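## Task

Rotate the yellow die until its 3 faces up and the white die until its 4 faces up, and get both of them resting flat and entirely inside the mat. The remaining die has to end up entirely outside the mat.

## Robot and tools

Robot: two UR7e-type arms, left_arm and right_arm, each with a two-finger parallel gripper. Everything is in the scene frame: origin at table-top height midway between the nominal bases, +x away from the robot over the table, +z up, and left_arm on the +y side (arm names do not match image sides). Calibrated bases: left_arm at (+0.025, +0.403, +0.136) m, right_arm at (-0.062, -0.448, +0.136) m. A metal frame behind the arms and a camera stand count as obstacles; the plate and half-frame under an arm count as part of that arm for the arm-to-arm clearance check.

Gripper: fingers point along the gripper's +z, close along its x. end_effector_position is the point midway between the pads; fingertips extend 6.8 mm past it. It only grips items about 22 to 28 mm across, and either is fully open or fully shut at full force (no partial grip, no feedback on whether something is held). A block on a post juts about 14 cm toward the gripper's -y; keep it clear of things.

The 14-number row (used by execute_actions and move): left_arm dx, dy, dz, rx, ry, rz, left shut, then right_arm dx, dy, dz, rx, ry, rz, right shut. Always all 14, each within [-1, 1]. dx, dy, dz are a position offset along scene axes, where 1.0 = 0.6 m; rx, ry, rz form one rotation vector (1.0 = 180 degrees), turning about the gripper's own position. These are offsets, not poses: they are measured from the arm's Hand target as it stood when the action or move began, so sending the same offset twice moves twice. All zeros re-requests the current Hand target. Shut above 0.01 closes; 0.01 or less opens. To keep a gripper as is, resend its previous shut value (0 is an open command). Commanded orientation is clipped to within 32 degrees of the measured one per control step.

execute_actions(actions, cameras): actions is a list of actions; each action is a table of up to 15 rows, one per 1/30 s step; a short table repeats its final row. Every row in an action counts from the same starting Hand target. Empty list returns status plus images. cameras: list of names, ["all"], or [].

move(target, speed, blend, stop_force, zero, blocking, cameras): straight-line path for each gripper toward target, one 14-number row or a list of up to 15 rows, each still an offset from the starting Hand target (not from the previous row). speed in m/s, 0.002 to 3.6, default 0.25 (rotation capped at twice that in rad/s); one value or one per target. blend in m rounds corners in a list; 0 stops at each. stop_force in N, 3 to 120, ends an arm's path when its wrist sensor feels that much push against its motion; approach slowly and do not rely on it for light or tipping objects, nor while the gripper rotates; omit it when lifting away from something pressed. zero (only with stop_force, default true) re-zeros the sensor first. blocking=false returns early while motion continues (not allowed with stop_force). Paths ignore obstacles and the other arm; avoid routing close to an arm's own base. A move is capped at 10 s.

wait(seconds 0 to 10, cameras) lets time pass holding commands. stop(cameras) brakes a running move. zoom_image(camera, region [x0,y0,x1,y1] pixels, at most 504 wide/high) enlarges part of the newest image. zero_wrist_force(arm: left_arm or right_arm) tares the force sensor. read_manual(section) only gives licence text. finished_scene(scene: 1 or 2) ends the current scene irreversibly; the next calls go to the next scene.

Cameras: cam_head_left, cam_head_right, cam_high, cam_low, cam_left_wrist, cam_right_wrist, all 672x504. Wrist views may lag the arm while moving.

Results: per arm end_effector_position (m), end_effector_quat_wxyz, velocities (m/s, rad/s), Hand target (last commanded pose after clipping; next offsets start here), Tool commands, joint positions and torques (positive toward larger joint angle; include gravity, noisy), Wrist force/torque in the gripper's own axes plus the peak since last shown. Joint velocities may read within noise. Action results include some intermediate positions. move adds a move: line such as done, off_target, moving, held or fault, plus limits (paced = clipped pose, held = steps withheld). A gripper often stops short of Hand target; send the remaining gap as an offset. Hand readings can be off by a few cm.

Avoid: any object leaving the table or being dropped from height; releasing moving parts; fast impacts. External force near 150 N or joint torque at its limit (130 N m big joints, 24.3 N m wrist joints) triggers a 10 s fault stop; arms are stiff, so targets even slightly beyond a hard contact can fault. To stop pressing, command back past the gripper. Contact between the arms, including one gripper closing on the other's fingers, can fail the scene. Long stretched poses or pushing at unreachable targets heat motors; at 85 °C the arm brakes for 30 s or more (MOTOR HOT warns at 70 °C). Loose objects may occasionally get nudged by an outside push.

Each tool is called after "Request:" as name(argument=value, ...), one argument or row to a line, values as JSON.

## Session

Request:
execute_actions(
  actions=[],
  cameras=["all"],
)

Scene clock: 0.00 s.
left_arm: end_effector_position=(+0.6576, +0.2727, +0.2180) end_effector_quat_wxyz=(+0.051, +0.920, -0.386, -0.044) | right_arm: end_effector_position=(+0.0257, +0.0316, +0.2333) end_effector_quat_wxyz=(-0.108, -0.041, +0.993, +0.017)
Joint positions: left_arm=[-0.371 -0.978 1.61 4.17 -1.67 1.99] | right_arm=[4.741 -1.83 -2.141 -0.714 1.788 -0.071]
Joint velocities: within noise
Joint torques (N m): no reading
Wrist force (N): no reading
Wrist torque (N m): no reading
Wrist force, peak (N): no reading
Hand target: left_arm +0.6576, +0.2727, +0.2180; +0.051, +0.920, -0.386, -0.044 | right_arm +0.0257, +0.0316, +0.2333; -0.108, -0.041, +0.993, +0.017
Tool commands: left_gripper/shut=+0.0 right_gripper/shut=+0.0

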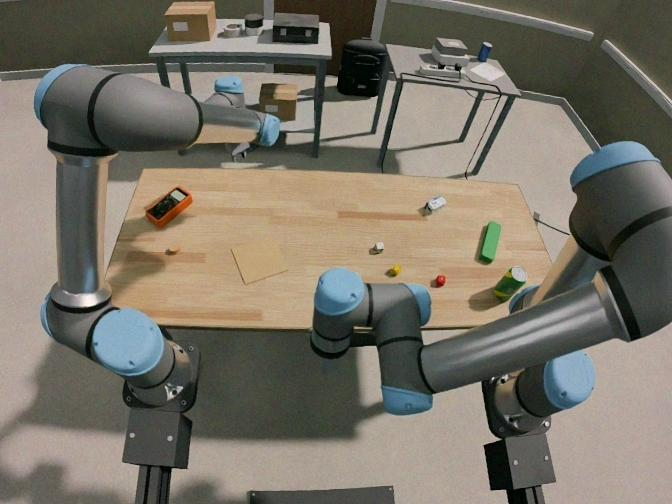

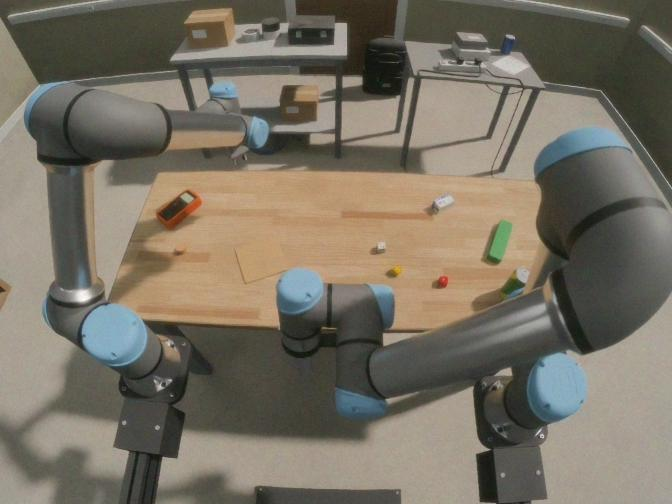

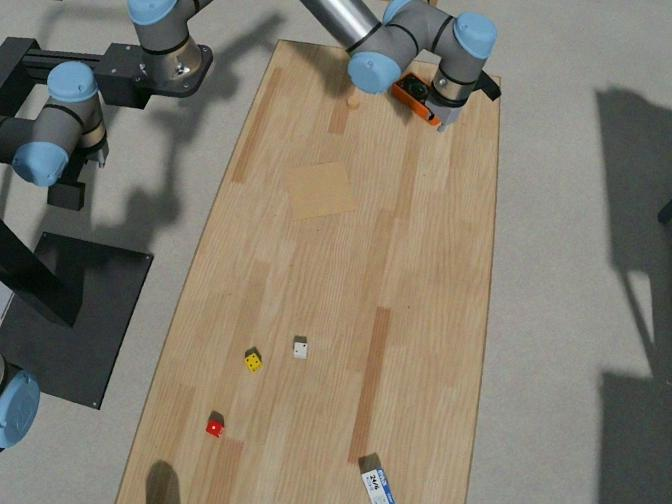

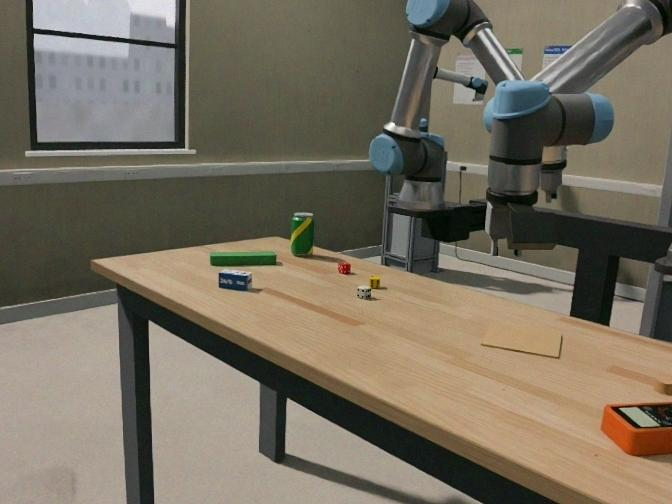

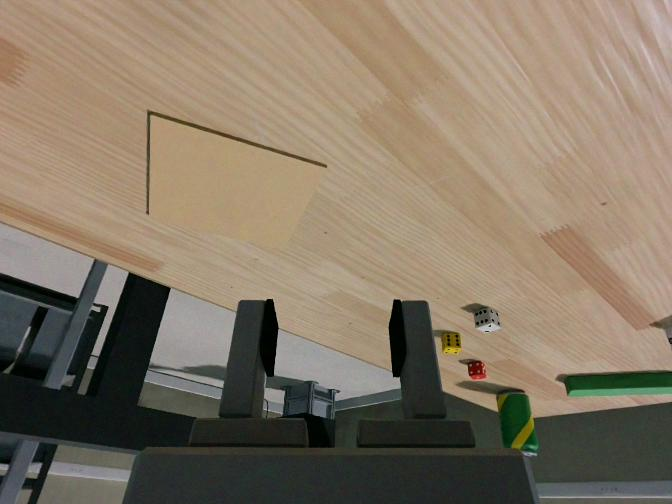

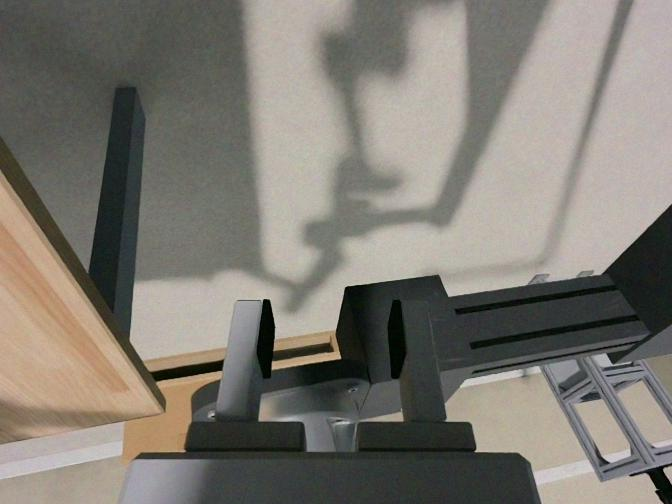

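Request:
zoom_image(
  camera="cam_high",
  region=[190, 320, 330, 450],
)

Request:
zoom_image(
  camera="cam_low",
  region=[320, 250, 400, 310],
)

Request:
zoom_image(
  camera="cam_left_wrist",
  region=[420, 290, 520, 390],
)

Request:
zoom_image(
  camera="cam_head_right",
  region=[360, 230, 460, 300],
)

Scaled by 3.600 from the camera's 672x504 image, which has a finer 960x720 frame.

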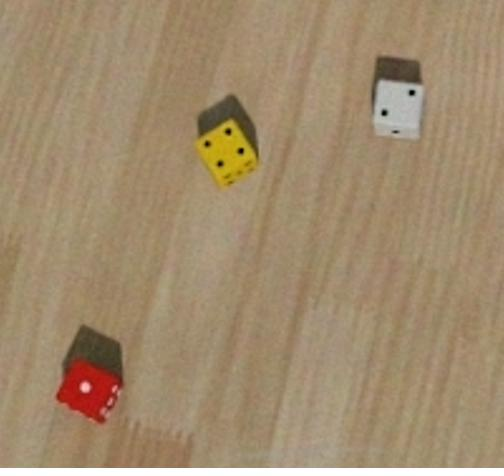

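Scaled by 6.300 from the camera's 672x504 image, which has a finer 960x720 frame.

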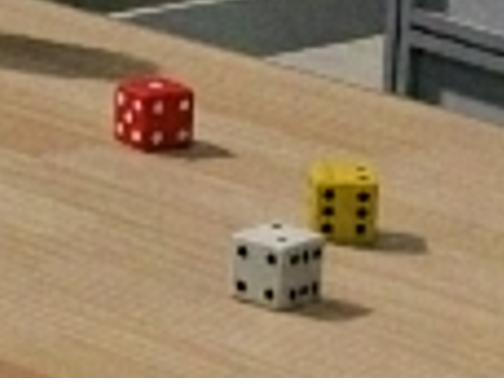

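Scaled by 5.040 from the camera's 672x504 image, which has a finer 960x720 frame.

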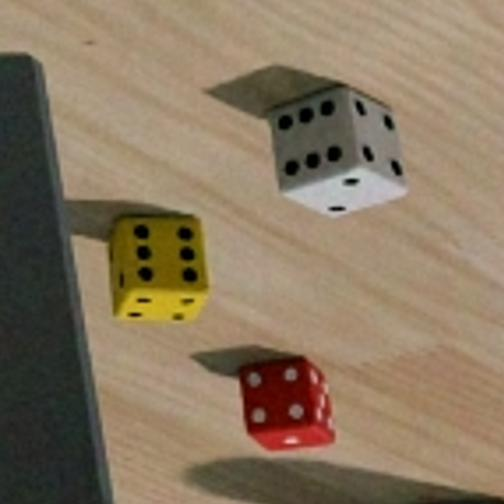

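Scaled by 5.040 from the camera's 672x504 image, which has a finer 960x720 frame.

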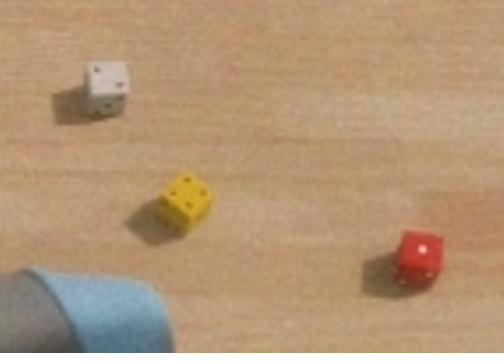

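Request:
move(
  target=[-0.181, -0.7095, -0.1133, -0.0507, 0.0664, -0.1768, 0, 0, 0, 0, 0, 0, 0, 0],
  speed=0.3,
  cameras=["cam_left_wrist", "cam_high", "cam_head_left"],
)

Scene clock: 379.40 s.
left_arm: end_effector_position=(+0.5490, -0.1529, +0.1500) end_effector_quat_wxyz=(+0.148, +0.763, -0.618, -0.120) | right_arm: end_effector_position=(+0.0257, +0.0316, +0.2333) end_effector_quat_wxyz=(-0.108, -0.041, +0.993, +0.017)
Joint positions: left_arm=[-0.894 -0.597 1.103 4.383 -1.913 2.058] | right_arm=[4.741 -1.83 -2.141 -0.714 1.788 -0.071]
Joint torques (N m): left_arm=[-6.59 -53.12 -28.89 -2.87 -0.43 -2.04] | right_arm=[-0.34 25.25 15.73 2.05 0.06 0.27]
Wrist force (N): left_arm=[-0.1 -0.7 0.0] | right_arm=[0.0 0.1 0.1]
Wrist torque (N m): left_arm=[-0.06 0.02 0.09] | right_arm=[0.00 0.00 0.00]
Wrist force, peak (N): left_arm=[-1.2 -2.4 -0.3] | right_arm=[0.2 0.2 0.8]
Hand target: left_arm +0.5490, -0.1530, +0.1500; +0.148, +0.763, -0.618, -0.120 | right_arm +0.0257, +0.0316, +0.2333; -0.108, -0.041, +0.993, +0.017
Off the commanded pose: left_arm 0.000 m, 0 deg | right_arm 0.000 m, 0 deg.
move: done
camera_calibration:
cam_left_wrist: T_world_to_cam=[[0.217029, -0.976129, -0.00844457, -0.265588], [-0.320216, -0.0793624, 0.944015, 0.0457162], [-0.92215, -0.202174, -0.329796, 0.620571], [0, 0, 0, 1]] pos_world=[0.644539, -0.130157, 0.159262]
Images, in order (width x height): cam_head_left 672x504, cam_high 672x504, cam_left_wrist 672x504.

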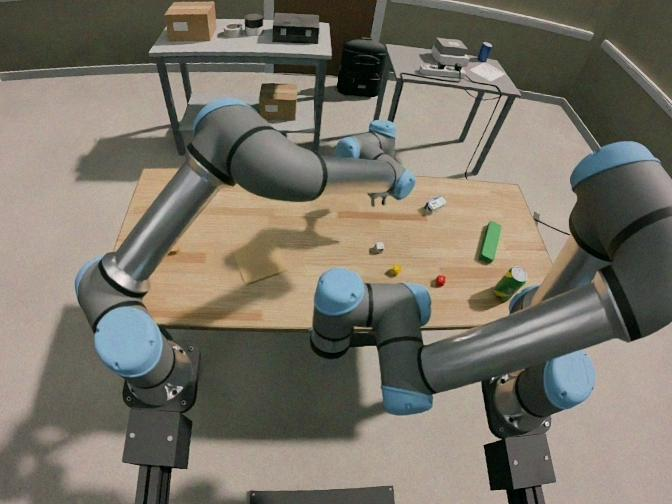

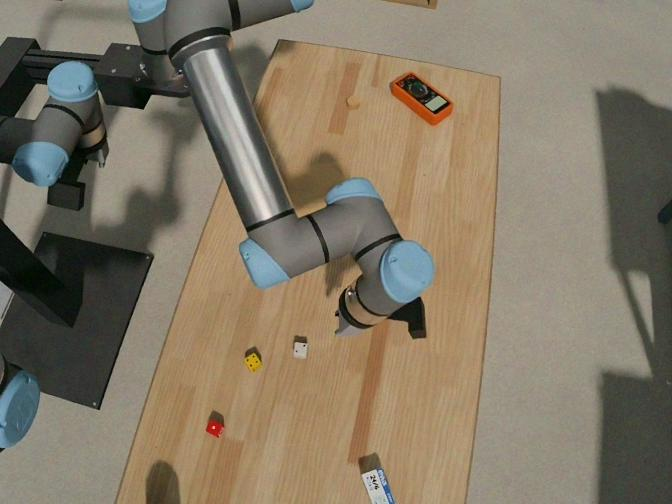

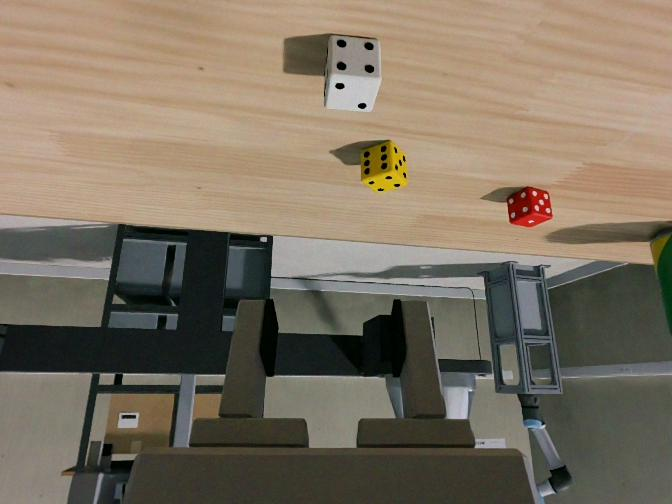

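Request:
zoom_image(
  camera="cam_left_wrist",
  region=[270, 10, 440, 220],
)

Scaled by 2.400 from the camera's 672x504 image, which has a finer 960x720 frame.

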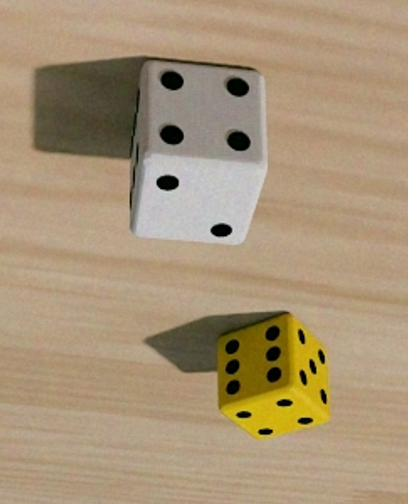

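Request:
move(
  target=[-0.0733, -0.035, -0.1417, 0, 0, -0.0406, 0, 0, 0, 0, 0, 0, 0, 0],
  speed=0.15,
  cameras=["cam_left_wrist"],
)

Scene clock: 438.77 s.
left_arm: end_effector_position=(+0.5050, -0.1739, +0.0649) end_effector_quat_wxyz=(+0.140, +0.722, -0.665, -0.129) | right_arm: end_effector_position=(+0.0257, +0.0316, +0.2333) end_effector_quat_wxyz=(-0.108, -0.041, +0.993, +0.017)
Joint positions: left_arm=[-0.961 -0.5 1.15 4.26 -1.901 2.122] | right_arm=[4.741 -1.83 -2.141 -0.714 1.788 -0.071]
Joint torques (N m): left_arm=[0.6 -67.19 -27.01 -1 -1.55 -1.77] | right_arm=[0.66 24.99 13.61 2.09 -0.09 0.26]
Wrist force (N): left_arm=[-0.2 -1.1 0.4] | right_arm=[-0.1 0.1 0.2]
Wrist torque (N m): left_arm=[-0.08 0.01 0.11] | right_arm=[0.01 0.00 0.00]
Wrist force, peak (N): left_arm=[0.2 -0.8 1.5] | right_arm=[-0.4 0.1 0.5]
Hand target: left_arm +0.5050, -0.1740, +0.0650; +0.140, +0.722, -0.665, -0.129 | right_arm +0.0257, +0.0316, +0.2333; -0.108, -0.041, +0.993, +0.017
Off the commanded pose: left_arm 0.000 m, 0 deg | right_arm 0.000 m, 0 deg.
move: done
camera_calibration:
cam_left_wrist: T_world_to_cam=[[0.0910449, -0.99581, -0.00859395, -0.217038], [-0.327496, -0.0380898, 0.944085, 0.121096], [-0.940456, -0.0831396, -0.329591, 0.577544], [0, 0, 0, 1]] pos_world=[0.602574, -0.1635, 0.0741633]
Images, in order (width x height): cam_left_wrist 672x504.

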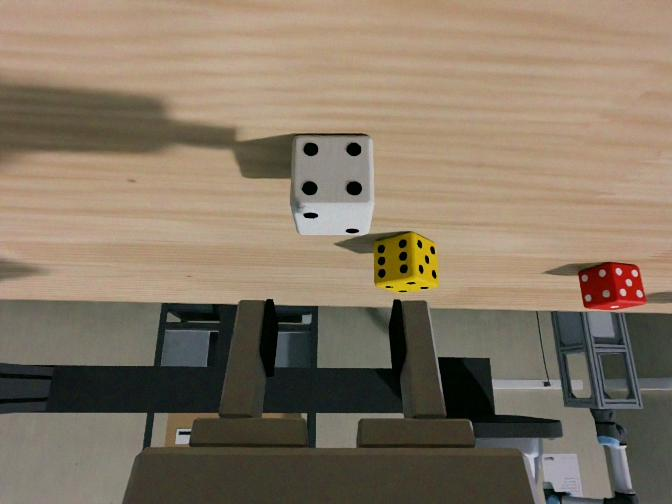

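Request:
zoom_image(
  camera="cam_left_wrist",
  region=[270, 110, 400, 250],
)

Request:
zoom_image(
  camera="cam_left_wrist",
  region=[210, 280, 460, 460],
)

Scaled by 3.600 from the camera's 672x504 image, which has a finer 960x720 frame.

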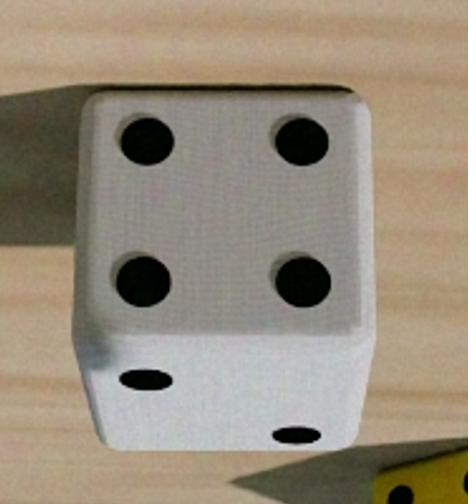

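Scaled by 2.016 from the camera's 672x504 image, which has a finer 960x720 frame.

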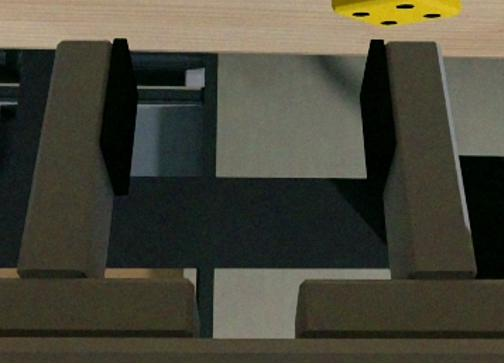

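Request:
move(
  target=[-0.0277, -0.0023, -0.0457, 0, 0, 0, 0, 0, 0, 0, 0, 0, 0, 0],
  speed=0.08,
  cameras=["cam_left_wrist"],
)

Scene clock: 500.40 s.
left_arm: end_effector_position=(+0.4883, -0.1753, +0.0374) end_effector_quat_wxyz=(+0.140, +0.722, -0.665, -0.129) | right_arm: end_effector_position=(+0.0257, +0.0316, +0.2333) end_effector_quat_wxyz=(-0.108, -0.041, +0.993, +0.017)
Joint positions: left_arm=[-0.98 -0.475 1.189 4.19 -1.905 2.103] | right_arm=[4.741 -1.83 -2.141 -0.714 1.788 -0.071]
Joint torques (N m): left_arm=[6 -72.92 -27.18 -0.26 0.13 2.3] | right_arm=[-0.27 25.99 15.59 2 0.06 0.18]
Wrist force (N): left_arm=[0.2 -0.9 0.3] | right_arm=[0.4 0.3 0.2]
Wrist torque (N m): left_arm=[-0.06 -0.02 0.11] | right_arm=[0.02 -0.04 0.00]
Wrist force, peak (N): left_arm=[-0.2 -1.3 0.5] | right_arm=[-0.2 0.4 0.5]
Hand target: left_arm +0.4884, -0.1754, +0.0376; +0.140, +0.722, -0.665, -0.129 | right_arm +0.0257, +0.0316, +0.2333; -0.108, -0.041, +0.993, +0.017
Off the commanded pose: left_arm 0.000 m, 0 deg | right_arm 0.000 m, 0 deg.
move: done
camera_calibration:
cam_left_wrist: T_world_to_cam=[[0.0911096, -0.995802, -0.00880102, -0.217175], [-0.327299, -0.0382902, 0.944145, 0.141383], [-0.940518, -0.0831401, -0.329413, 0.552687], [0, 0, 0, 1]] pos_world=[0.585873, -0.164899, 0.0466644]
Images, in order (width x height): cam_left_wrist 672x504.

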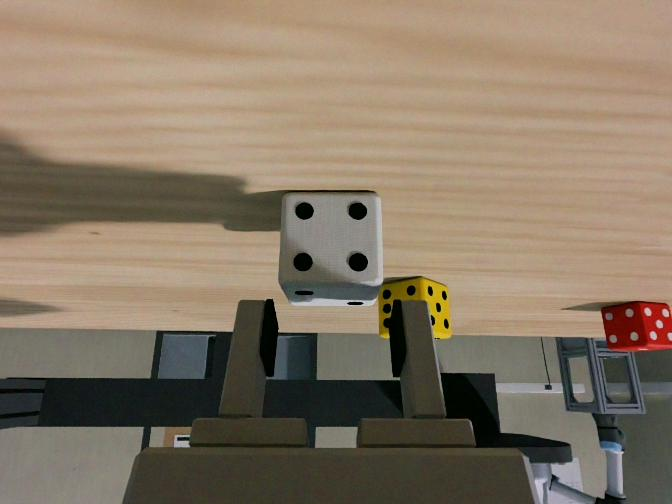

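Request:
zoom_image(
  camera="cam_left_wrist",
  region=[230, 170, 440, 390],
)

Scaled by 2.291 from the camera's 672x504 image, which has a finer 960x720 frame.

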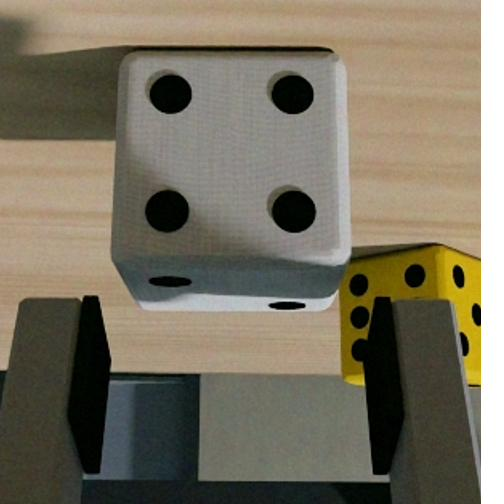

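Request:
move(
  target=[-0.0075, 0.0, -0.02, 0, 0, 0, 0, 0, 0, 0, 0, 0, 0, 0],
  speed=0.04,
  stop_force=8,
  cameras=["cam_left_wrist", "cam_low"],
)

Request:
zoom_image(
  camera="cam_left_wrist",
  region=[210, 190, 460, 440],
)

Request:
zoom_image(
  camera="cam_low",
  region=[300, 180, 440, 320],
)

Scene clock: 545.27 s.
left_arm: end_effector_position=(+0.4839, -0.1754, +0.0256) end_effector_quat_wxyz=(+0.140, +0.722, -0.665, -0.129) | right_arm: end_effector_position=(+0.0257, +0.0316, +0.2333) end_effector_quat_wxyz=(-0.108, -0.041, +0.993, +0.017)
Joint positions: left_arm=[-0.984 -0.461 1.197 4.166 -1.906 2.098] | right_arm=[4.741 -1.83 -2.141 -0.714 1.788 -0.071]
Joint torques (N m): left_arm=[6.55 -72.83 -26.02 -0.06 0.01 1.49] | right_arm=[-0.82 25.91 14.44 2.05 0.07 0.35]
Wrist force (N): left_arm=[0.0 -1.0 0.5] | right_arm=[0.0 0.2 0.2]
Wrist torque (N m): left_arm=[-0.07 0.00 0.13] | right_arm=[0.02 -0.01 0.00]
Wrist force, peak (N): left_arm=[-0.3 -1.1 0.3] | right_arm=[0.1 0.4 0.5]
Hand target: left_arm +0.4839, -0.1754, +0.0256; +0.140, +0.722, -0.665, -0.129 | right_arm +0.0257, +0.0316, +0.2333; -0.108, -0.041, +0.993, +0.017
Off the commanded pose: left_arm 0.000 m, 0 deg | right_arm 0.000 m, 0 deg.
move: done
camera_calibration:
cam_left_wrist: T_world_to_cam=[[0.0910142, -0.995813, -0.0084992, -0.216936], [-0.327504, -0.0379906, 0.944086, 0.151347], [-0.940456, -0.0831417, -0.329591, 0.54459], [0, 0, 0, 1]] pos_world=[0.581474, -0.165, 0.034763]
Images, in order (width x height): cam_low 672x504, cam_left_wrist 672x504.

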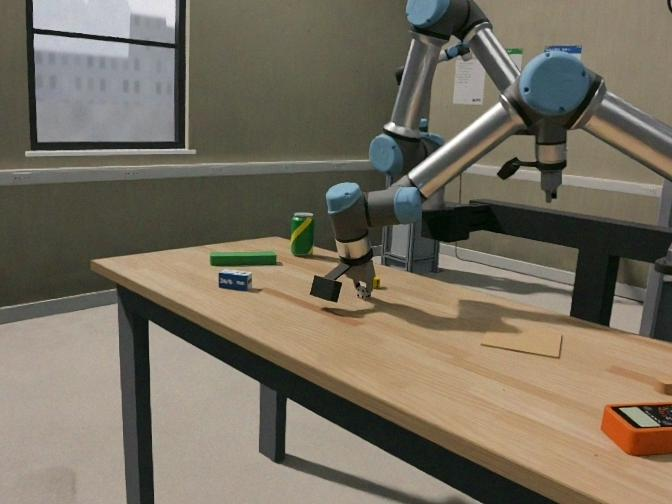

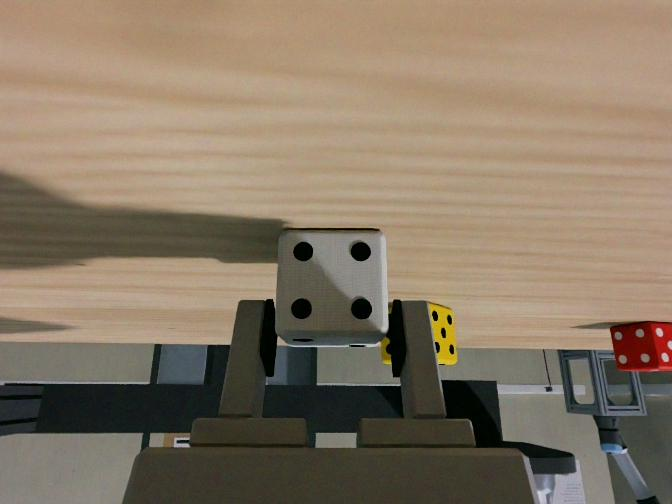

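Scaled by 2.016 from the camera's 672x504 image, which has a finer 960x720 frame.

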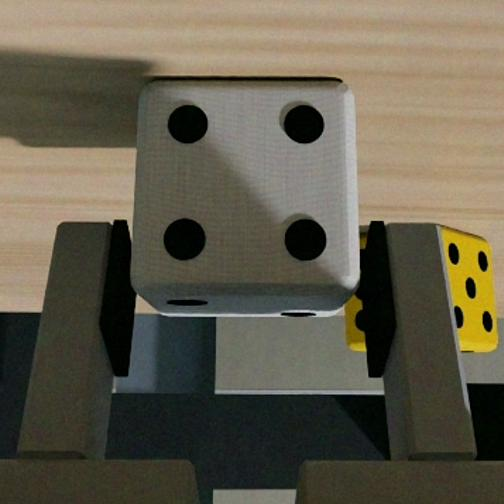

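Scaled by 3.600 from the camera's 672x504 image, which has a finer 960x720 frame.

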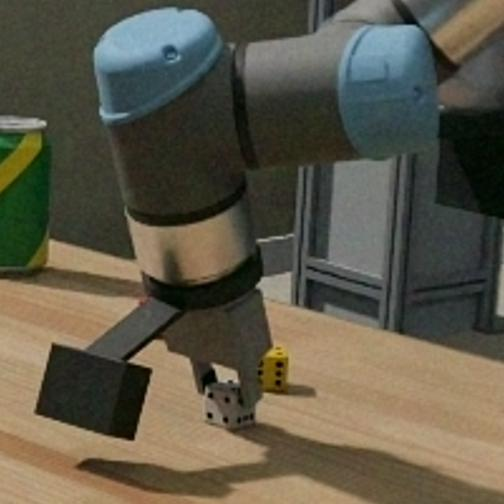

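Request:
zoom_image(
  camera="cam_low",
  region=[345, 265, 395, 305],
)

Scaled by 10.080 from the camera's 672x504 image, which has a finer 960x720 frame.

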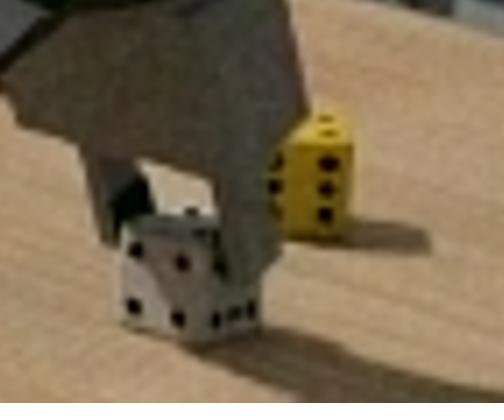

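Request:
move(
  target=[0.0, 0.0007, -0.0183, 0, 0, 0, 0, 0, 0, 0, 0, 0, 0, 0],
  speed=0.04,
  stop_force=8,
  cameras=["cam_left_wrist", "cam_low"],
)

Request:
zoom_image(
  camera="cam_low",
  region=[335, 255, 395, 310],
)

Scene clock: 562.63 s.
left_arm: end_effector_position=(+0.4839, -0.1749, +0.0146) end_effector_quat_wxyz=(+0.140, +0.722, -0.665, -0.129) | right_arm: end_effector_position=(+0.0257, +0.0316, +0.2333) end_effector_quat_wxyz=(-0.108, -0.041, +0.993, +0.017)
Joint positions: left_arm=[-0.984 -0.443 1.193 4.152 -1.906 2.098] | right_arm=[4.741 -1.83 -2.141 -0.714 1.788 -0.071]
Joint torques (N m): left_arm=[4.48 -72.61 -12.42 0 0.82 1.6] | right_arm=[-0.21 25.84 15.33 2.06 -0.09 0.21]
Wrist force (N): left_arm=[-0.1 -0.7 0.3] | right_arm=[0.0 0.2 -0.1]
Wrist torque (N m): left_arm=[-0.05 0.00 0.09] | right_arm=[0.02 -0.01 0.00]
Wrist force, peak (N): left_arm=[0.0 -1.0 0.3] | right_arm=[-0.2 0.4 0.4]
Hand target: left_arm +0.4839, -0.1749, +0.0146; +0.140, +0.722, -0.665, -0.129 | right_arm +0.0257, +0.0316, +0.2333; -0.108, -0.041, +0.993, +0.017
Off the commanded pose: left_arm 0.000 m, 0 deg | right_arm 0.000 m, 0 deg.
move: done
camera_calibration:
cam_left_wrist: T_world_to_cam=[[0.091015, -0.995813, -0.00849825, -0.216531], [-0.327594, -0.0379978, 0.944054, 0.161709], [-0.940425, -0.0831391, -0.32968, 0.541023], [0, 0, 0, 1]] pos_world=[0.581474, -0.1645, 0.0238628]
Images, in order (width x height): cam_low 672x504, cam_left_wrist 672x504.

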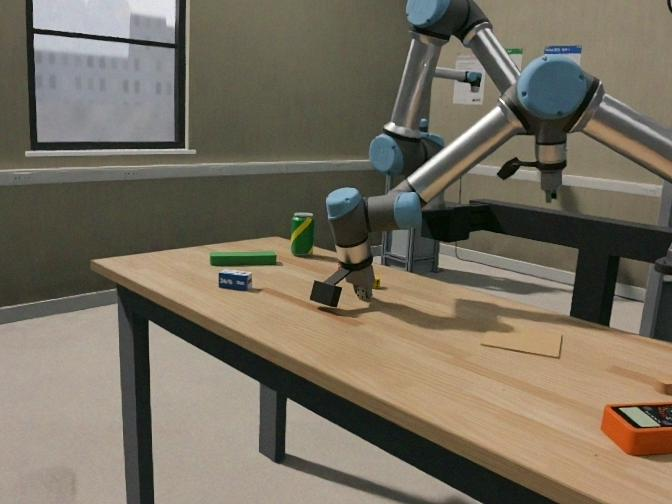

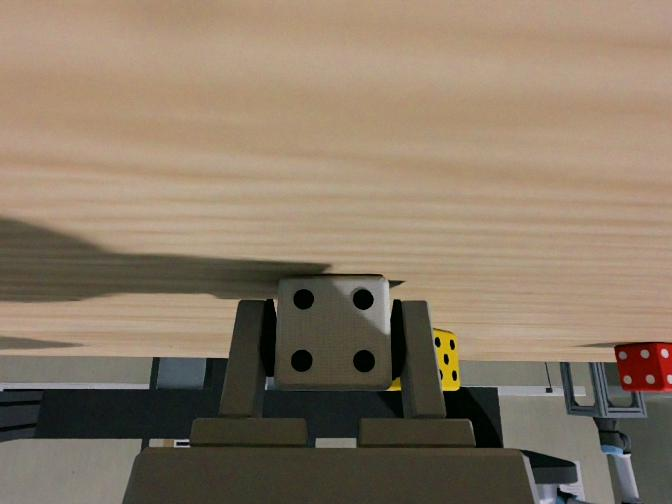

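Scaled by 8.400 from the camera's 672x504 image, which has a finer 960x720 frame.

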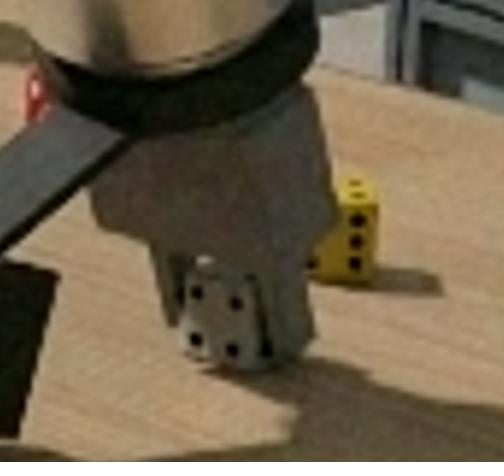

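Request:
move(
  target=[
    [0, 0, 0, 0, 0, 0, 1, 0, 0, 0, 0, 0, 0, 0],
    [0, 0, 0.2, 0, 0, 0, 1, 0, 0, 0, 0, 0, 0, 0],
  ],
  speed=0.12,
  cameras=["cam_left_wrist"],
)

Scene clock: 591.37 s.
left_arm: end_effector_position=(+0.4839, -0.1750, +0.1347) end_effector_quat_wxyz=(+0.140, +0.722, -0.665, -0.129) | right_arm: end_effector_position=(+0.0257, +0.0316, +0.2333) end_effector_quat_wxyz=(-0.108, -0.041, +0.993, +0.017)
Joint positions: left_arm=[-0.984 -0.63 1.212 4.32 -1.906 2.098] | right_arm=[4.741 -1.83 -2.141 -0.714 1.788 -0.071]
Joint torques (N m): left_arm=[-1.85 -51.33 -12.22 -3.14 0.51 -0.15] | right_arm=[-0.9 26.03 14.91 1.99 0.05 0.23]
Wrist force (N): left_arm=[0.1 -1.1 0.3] | right_arm=[-0.1 0.4 0.4]
Wrist torque (N m): left_arm=[-0.09 -0.01 0.07] | right_arm=[0.03 0.00 0.00]
Wrist force, peak (N): left_arm=[-0.1 -1.4 1.6] | right_arm=[0.2 0.4 0.5]
Hand target: left_arm +0.4839, -0.1749, +0.1346; +0.140, +0.722, -0.665, -0.129 | right_arm +0.0257, +0.0316, +0.2333; -0.108, -0.041, +0.993, +0.017
Off the commanded pose: left_arm 0.000 m, 0 deg | right_arm 0.000 m, 0 deg.
move: done
camera_calibration:
cam_left_wrist: T_world_to_cam=[[0.0910517, -0.995812, -0.00825883, -0.215667], [-0.327727, -0.0377948, 0.944016, 0.0485357], [-0.940375, -0.0832477, -0.329795, 0.580546], [0, 0, 0, 1]] pos_world=[0.581474, -0.1646, 0.143862]
Images, in order (width x height): cam_left_wrist 672x504.

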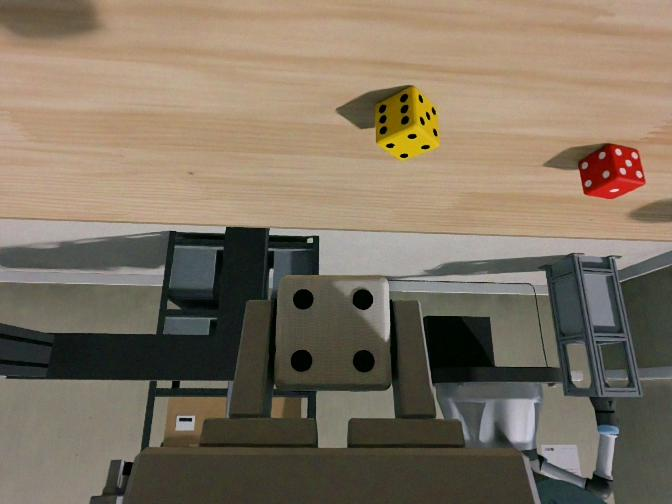

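Request:
move(
  target=[
    [-0.0565, 0.615, 0.11, 0, 0, 0.7517, 1, 0, 0, 0, 0, 0, 0, 0],
    [-0.0698, 0.633, 0.06, 0.5783, -0.1840, 0.5613, 1, 0, 0, 0, 0, 0, 0, 0],
  ],
  speed=0.45,
  blend=[0.03, 0],
  cameras=["cam_left_wrist", "cam_head_left", "cam_low"],
)

Scene clock: 633.93 s.
left_arm: end_effector_position=(+0.4420, +0.2049, +0.1706) end_effector_quat_wxyz=(-0.507, +0.751, +0.350, -0.237) end_effector_velocity=(+0.000, +0.000, +0.001) end_effector_angular_velocity=(+0.003, +0.002, -0.001) | right_arm: end_effector_position=(+0.0257, +0.0316, +0.2333) end_effector_quat_wxyz=(-0.108, -0.041, +0.993, +0.017)
Joint positions: left_arm=[-0.715 -0.795 1.541 5.154 -1.596 -0.01] | right_arm=[4.741 -1.83 -2.141 -0.714 1.788 -0.071]
Joint velocities: left_arm=[0 0 -0.002 0.005 0.001 -0.001] | right_arm=[within noise]
Joint torques (N m): left_arm=[2.45 -42.44 -20.4 2.65 -0.61 -1] | right_arm=[0.32 25.87 14.71 2.04 0.13 0.19]
Wrist force (N): left_arm=[-0.3 1.3 -0.2] | right_arm=[0.1 0.2 0.4]
Wrist torque (N m): left_arm=[0.16 0.06 -0.01] | right_arm=[0.02 -0.01 -0.01]
Wrist force, peak (N): left_arm=[-0.6 2.5 -0.3] | right_arm=[0.1 0.1 0.6]
Hand target: left_arm +0.4420, +0.2049, +0.1706; -0.507, +0.751, +0.350, -0.237 | right_arm +0.0257, +0.0316, +0.2333; -0.108, -0.041, +0.993, +0.017
Off the commanded pose: left_arm 0.000 m, 0 deg | right_arm 0.000 m, 0 deg.
move: done
camera_calibration:
cam_left_wrist: T_world_to_cam=[[0.636268, 0.771417, 0.00889318, -0.439227], [0.730299, -0.598558, -0.329227, -0.120385], [-0.248649, 0.215972, -0.944209, 0.322429], [0, 0, 0, 1]] pos_world=[0.447554, 0.197134, 0.268712]
Images, in order (width x height): cam_head_left 672x504, cam_low 672x504, cam_left_wrist 672x504.

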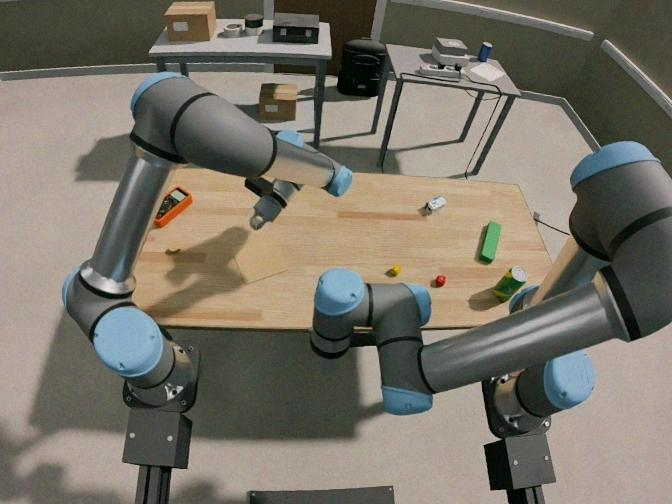

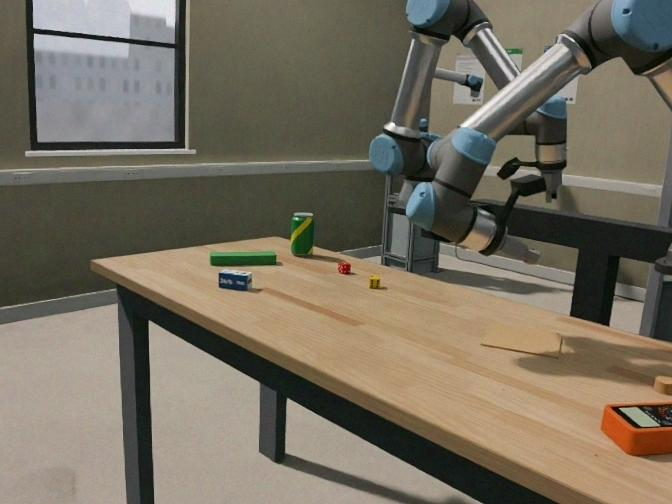

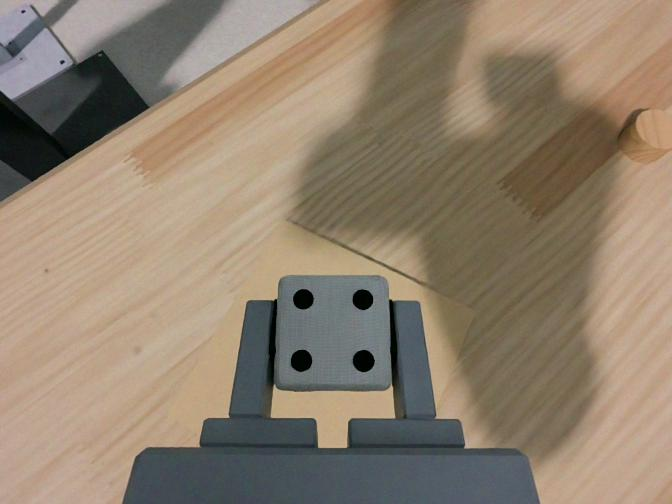

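Request:
move(
  target=[-0.0533, -0.0298, -0.226, 0, 0, 0, 1, 0, 0, 0, 0, 0, 0, 0],
  speed=0.2,
)

Request:
move(
  target=[0, 0, -0.05, 0, 0, 0, 1, 0, 0, 0, 0, 0, 0, 0],
  speed=0.01,
  stop_force=4,
  cameras=["cam_left_wrist", "cam_low", "cam_head_right"],
)

Scene clock: 665.67 s.
left_arm: end_effector_position=(+0.4101, +0.1869, +0.0351) end_effector_quat_wxyz=(-0.507, +0.751, +0.350, -0.237) | right_arm: end_effector_position=(+0.0257, +0.0316, +0.2333) end_effector_quat_wxyz=(-0.108, -0.041, +0.993, +0.017)
Joint positions: left_arm=[-0.772 -0.578 1.581 4.896 -1.649 -0.031] | right_arm=[4.741 -1.83 -2.141 -0.714 1.788 -0.071]
Joint torques (N m): left_arm=[3.15 -41.34 -6.38 -1.16 1.06 2.09] | right_arm=[-0.94 26.29 14.04 1.87 0.07 0.27]
Wrist force (N): left_arm=[-0.6 1.7 -0.1] | right_arm=[0.0 0.3 0.3]
Wrist torque (N m): left_arm=[0.18 0.08 0.12] | right_arm=[0.02 -0.01 -0.01]
Wrist force, peak (N): left_arm=[-0.9 3.7 0.7] | right_arm=[0.1 0.5 0.3]
Hand target: left_arm +0.4100, +0.1870, +0.0350; -0.507, +0.751, +0.350, -0.237 | right_arm +0.0257, +0.0316, +0.2333; -0.108, -0.041, +0.993, +0.017
Off the commanded pose: left_arm 0.000 m, 0 deg | right_arm 0.000 m, 0 deg.
move: done

Scene clock: 668.20 s.
left_arm: end_effector_position=(+0.4100, +0.1870, +0.0199) end_effector_quat_wxyz=(-0.507, +0.751, +0.350, -0.237) | right_arm: end_effector_position=(+0.0257, +0.0316, +0.2333) end_effector_quat_wxyz=(-0.108, -0.041, +0.993, +0.017)
Joint positions: left_arm=[-0.772 -0.548 1.571 4.876 -1.649 -0.031] | right_arm=[4.741 -1.83 -2.141 -0.714 1.788 -0.071]
Joint torques (N m): left_arm=[4.38 -61.91 -4.36 0.98 -0.51 1.56] | right_arm=[-0.01 26.19 13.88 1.74 0.03 0.27]
Wrist force (N): left_arm=[-0.8 -4.9 -0.8] | right_arm=[0.1 0.0 0.2]
Wrist torque (N m): left_arm=[0.04 0.09 0.13] | right_arm=[0.00 -0.01 0.00]
Wrist force, peak (N): left_arm=[-1.3 -24.8 -8.0] | right_arm=[-0.2 0.7 0.3]
Hand target: left_arm +0.4100, +0.1870, +0.0199; -0.507, +0.751, +0.350, -0.237 (not the last commanded pose) | right_arm +0.0257, +0.0316, +0.2333; -0.108, -0.041, +0.993, +0.017
Off the commanded pose: left_arm 0.015 m, 0 deg | right_arm 0.000 m, 0 deg.
move: contact (left_arm)
camera_calibration:
cam_left_wrist: T_world_to_cam=[[0.636356, 0.771343, 0.00903305, -0.403758], [0.730189, -0.598545, -0.329497, -0.157267], [-0.248748, 0.216273, -0.944113, 0.176022], [0, 0, 0, 1]] pos_world=[0.415554, 0.179235, 0.118012]
Images, in order (width x height): cam_head_right 672x504, cam_low 672x504, cam_left_wrist 672x504.

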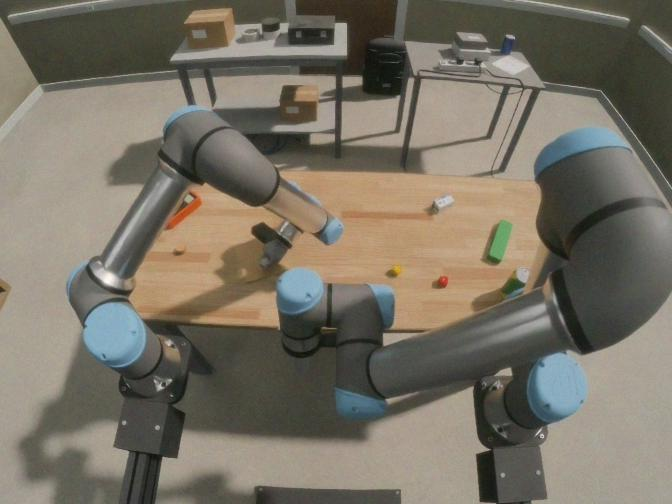

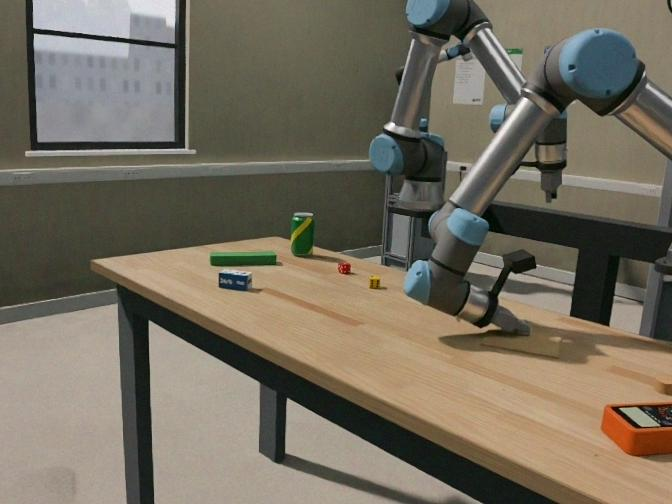

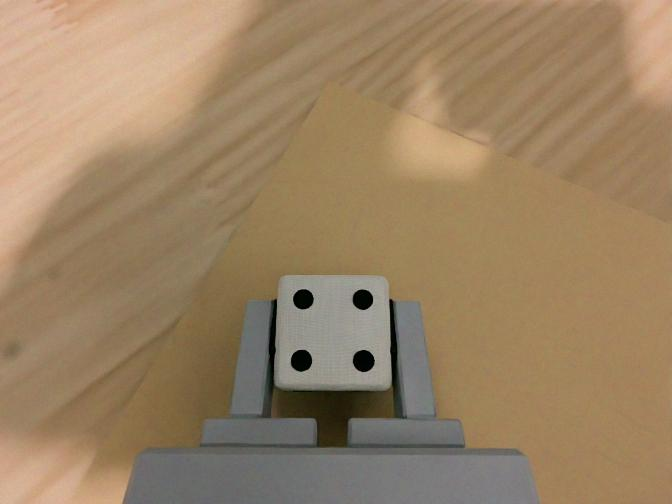

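Request:
zoom_image(
  camera="cam_low",
  region=[450, 290, 570, 370],
)

Request:
zoom_image(
  camera="cam_head_right",
  region=[230, 210, 330, 290],
)

Scaled by 4.200 from the camera's 672x504 image, which has a finer 960x720 frame.

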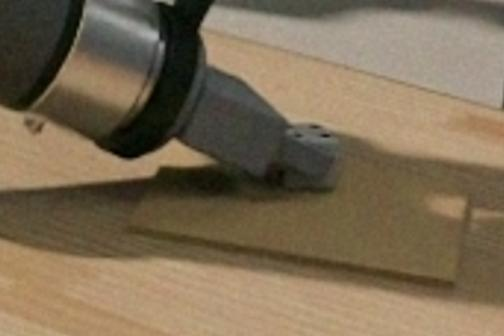

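Scaled by 5.040 from the camera's 672x504 image, which has a finer 960x720 frame.

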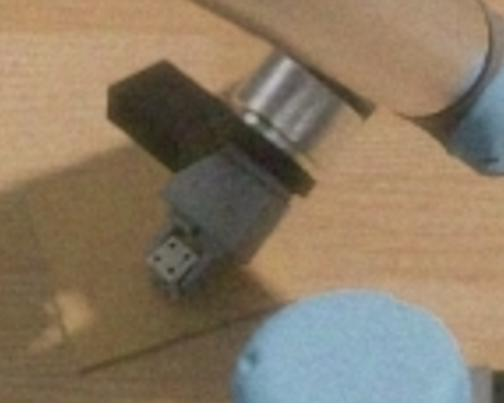

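Request:
zoom_image(
  camera="cam_low",
  region=[495, 310, 545, 350],
)

Scaled by 10.080 from the camera's 672x504 image, which has a finer 960x720 frame.

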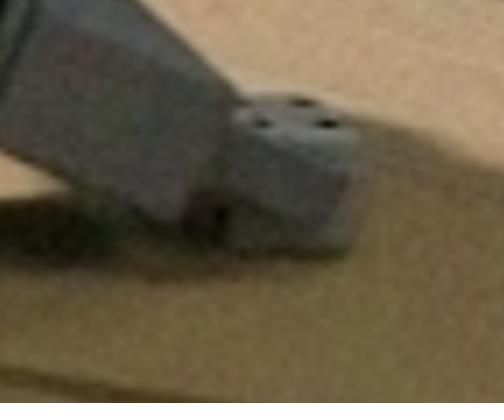

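Request:
move(
  target=[
    [0, 0, 0, 0, 0, 0, 0, 0, 0, 0, 0, 0, 0, 0],
    [0.071, -0.0597, 0.0375, 0, 0, 0, 0, 0, -0.05, 0.03, 0, 0, 0, 0],
    [0.06, -0.12, 0.22, -0.1071, -0.1277, 0, 0, 0, -0.2, 0.13, 0, 0, 0, 0],
    [-0.068, -0.623, 0.168, -0.3444, -0.3628, -0.0306, 0, 0, -0.2, 0.13, 0, 0, 0, 0],
  ],
  speed=[0.1, 0.1, 0.3, 0.4],
  blend=[0, 0.01, 0.04, 0],
  cameras=["cam_left_wrist", "cam_high", "cam_low"],
)

Scene clock: 750.33 s.
left_arm: end_effector_position=(+0.3693, -0.1867, +0.1207) end_effector_quat_wxyz=(+0.177, +0.914, +0.360, +0.070) end_effector_velocity=(+0.000, -0.001, +0.001) end_effector_angular_velocity=(-0.006, -0.004, -0.001) | right_arm: end_effector_position=(+0.0257, -0.0884, +0.3113) end_effector_quat_wxyz=(-0.108, -0.041, +0.993, +0.017)
Joint positions: left_arm=[-1.278 -0.793 1.812 3.347 -1.402 -0.437] | right_arm=[4.743 -1.402 -2.334 -0.949 1.788 -0.069]
Joint velocities: left_arm=[-0.001 0 -0.001 -0.006 0.002 0] | right_arm=[within noise]
Joint torques (N m): left_arm=[-7.42 -46.57 -10.37 -5.04 1.45 1.93] | right_arm=[-5.77 17.6 24.14 0.33 -2.61 -0.8]
Wrist force (N): left_arm=[-0.2 -0.9 0.3] | right_arm=[0.0 0.3 0.1]
Wrist torque (N m): left_arm=[-0.06 0.01 -0.03] | right_arm=[0.03 0.00 -0.06]
Wrist force, peak (N): left_arm=[-0.3 -5.0 -0.9] | right_arm=[-0.3 1.0 0.3]
Hand target: left_arm +0.3692, -0.1868, +0.1207; +0.177, +0.914, +0.360, +0.070 | right_arm +0.0257, -0.0884, +0.3113; -0.108, -0.041, +0.993, +0.017
Off the commanded pose: left_arm 0.000 m, 0 deg | right_arm 0.000 m, 0 deg.
move: done
camera_calibration:
cam_left_wrist: T_world_to_cam=[[0.725287, 0.688395, -0.00846309, -0.136678], [0.232973, -0.233853, 0.943947, -0.219982], [0.647829, -0.686604, -0.329988, -0.231925], [0, 0, 0, 1]] pos_world=[0.300628, -0.116596, 0.129962]
Images, in order (width x height): cam_high 672x504, cam_low 672x504, cam_left_wrist 672x504.

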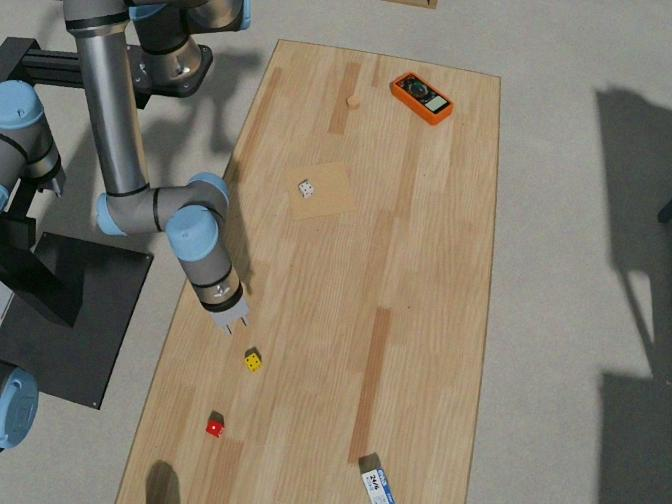

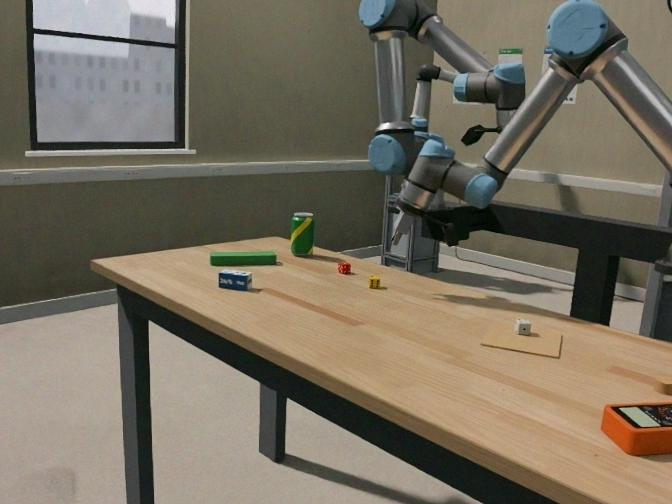

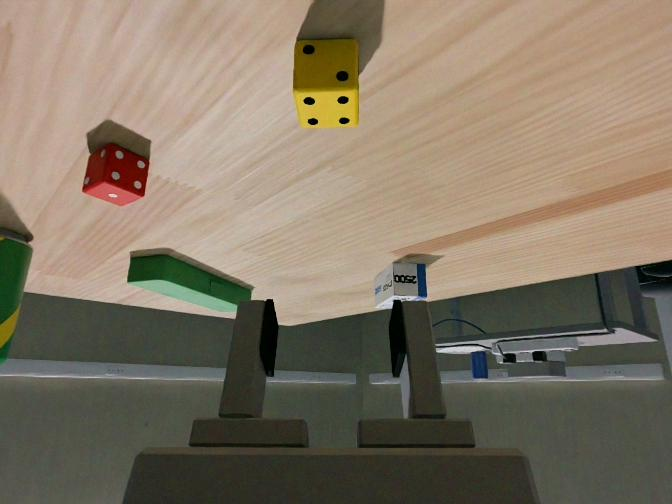

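Request:
zoom_image(
  camera="cam_left_wrist",
  region=[270, 20, 390, 150],
)

Request:
zoom_image(
  camera="cam_high",
  region=[270, 150, 370, 230],
)

Scaled by 3.877 from the camera's 672x504 image, which has a finer 960x720 frame.

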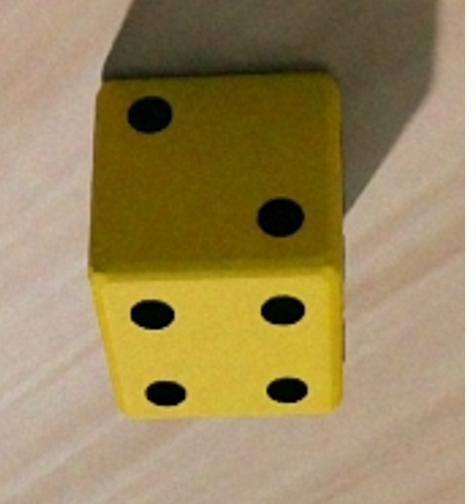

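Scaled by 5.040 from the camera's 672x504 image, which has a finer 960x720 frame.

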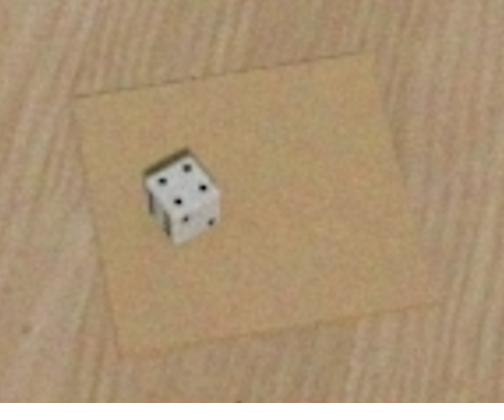

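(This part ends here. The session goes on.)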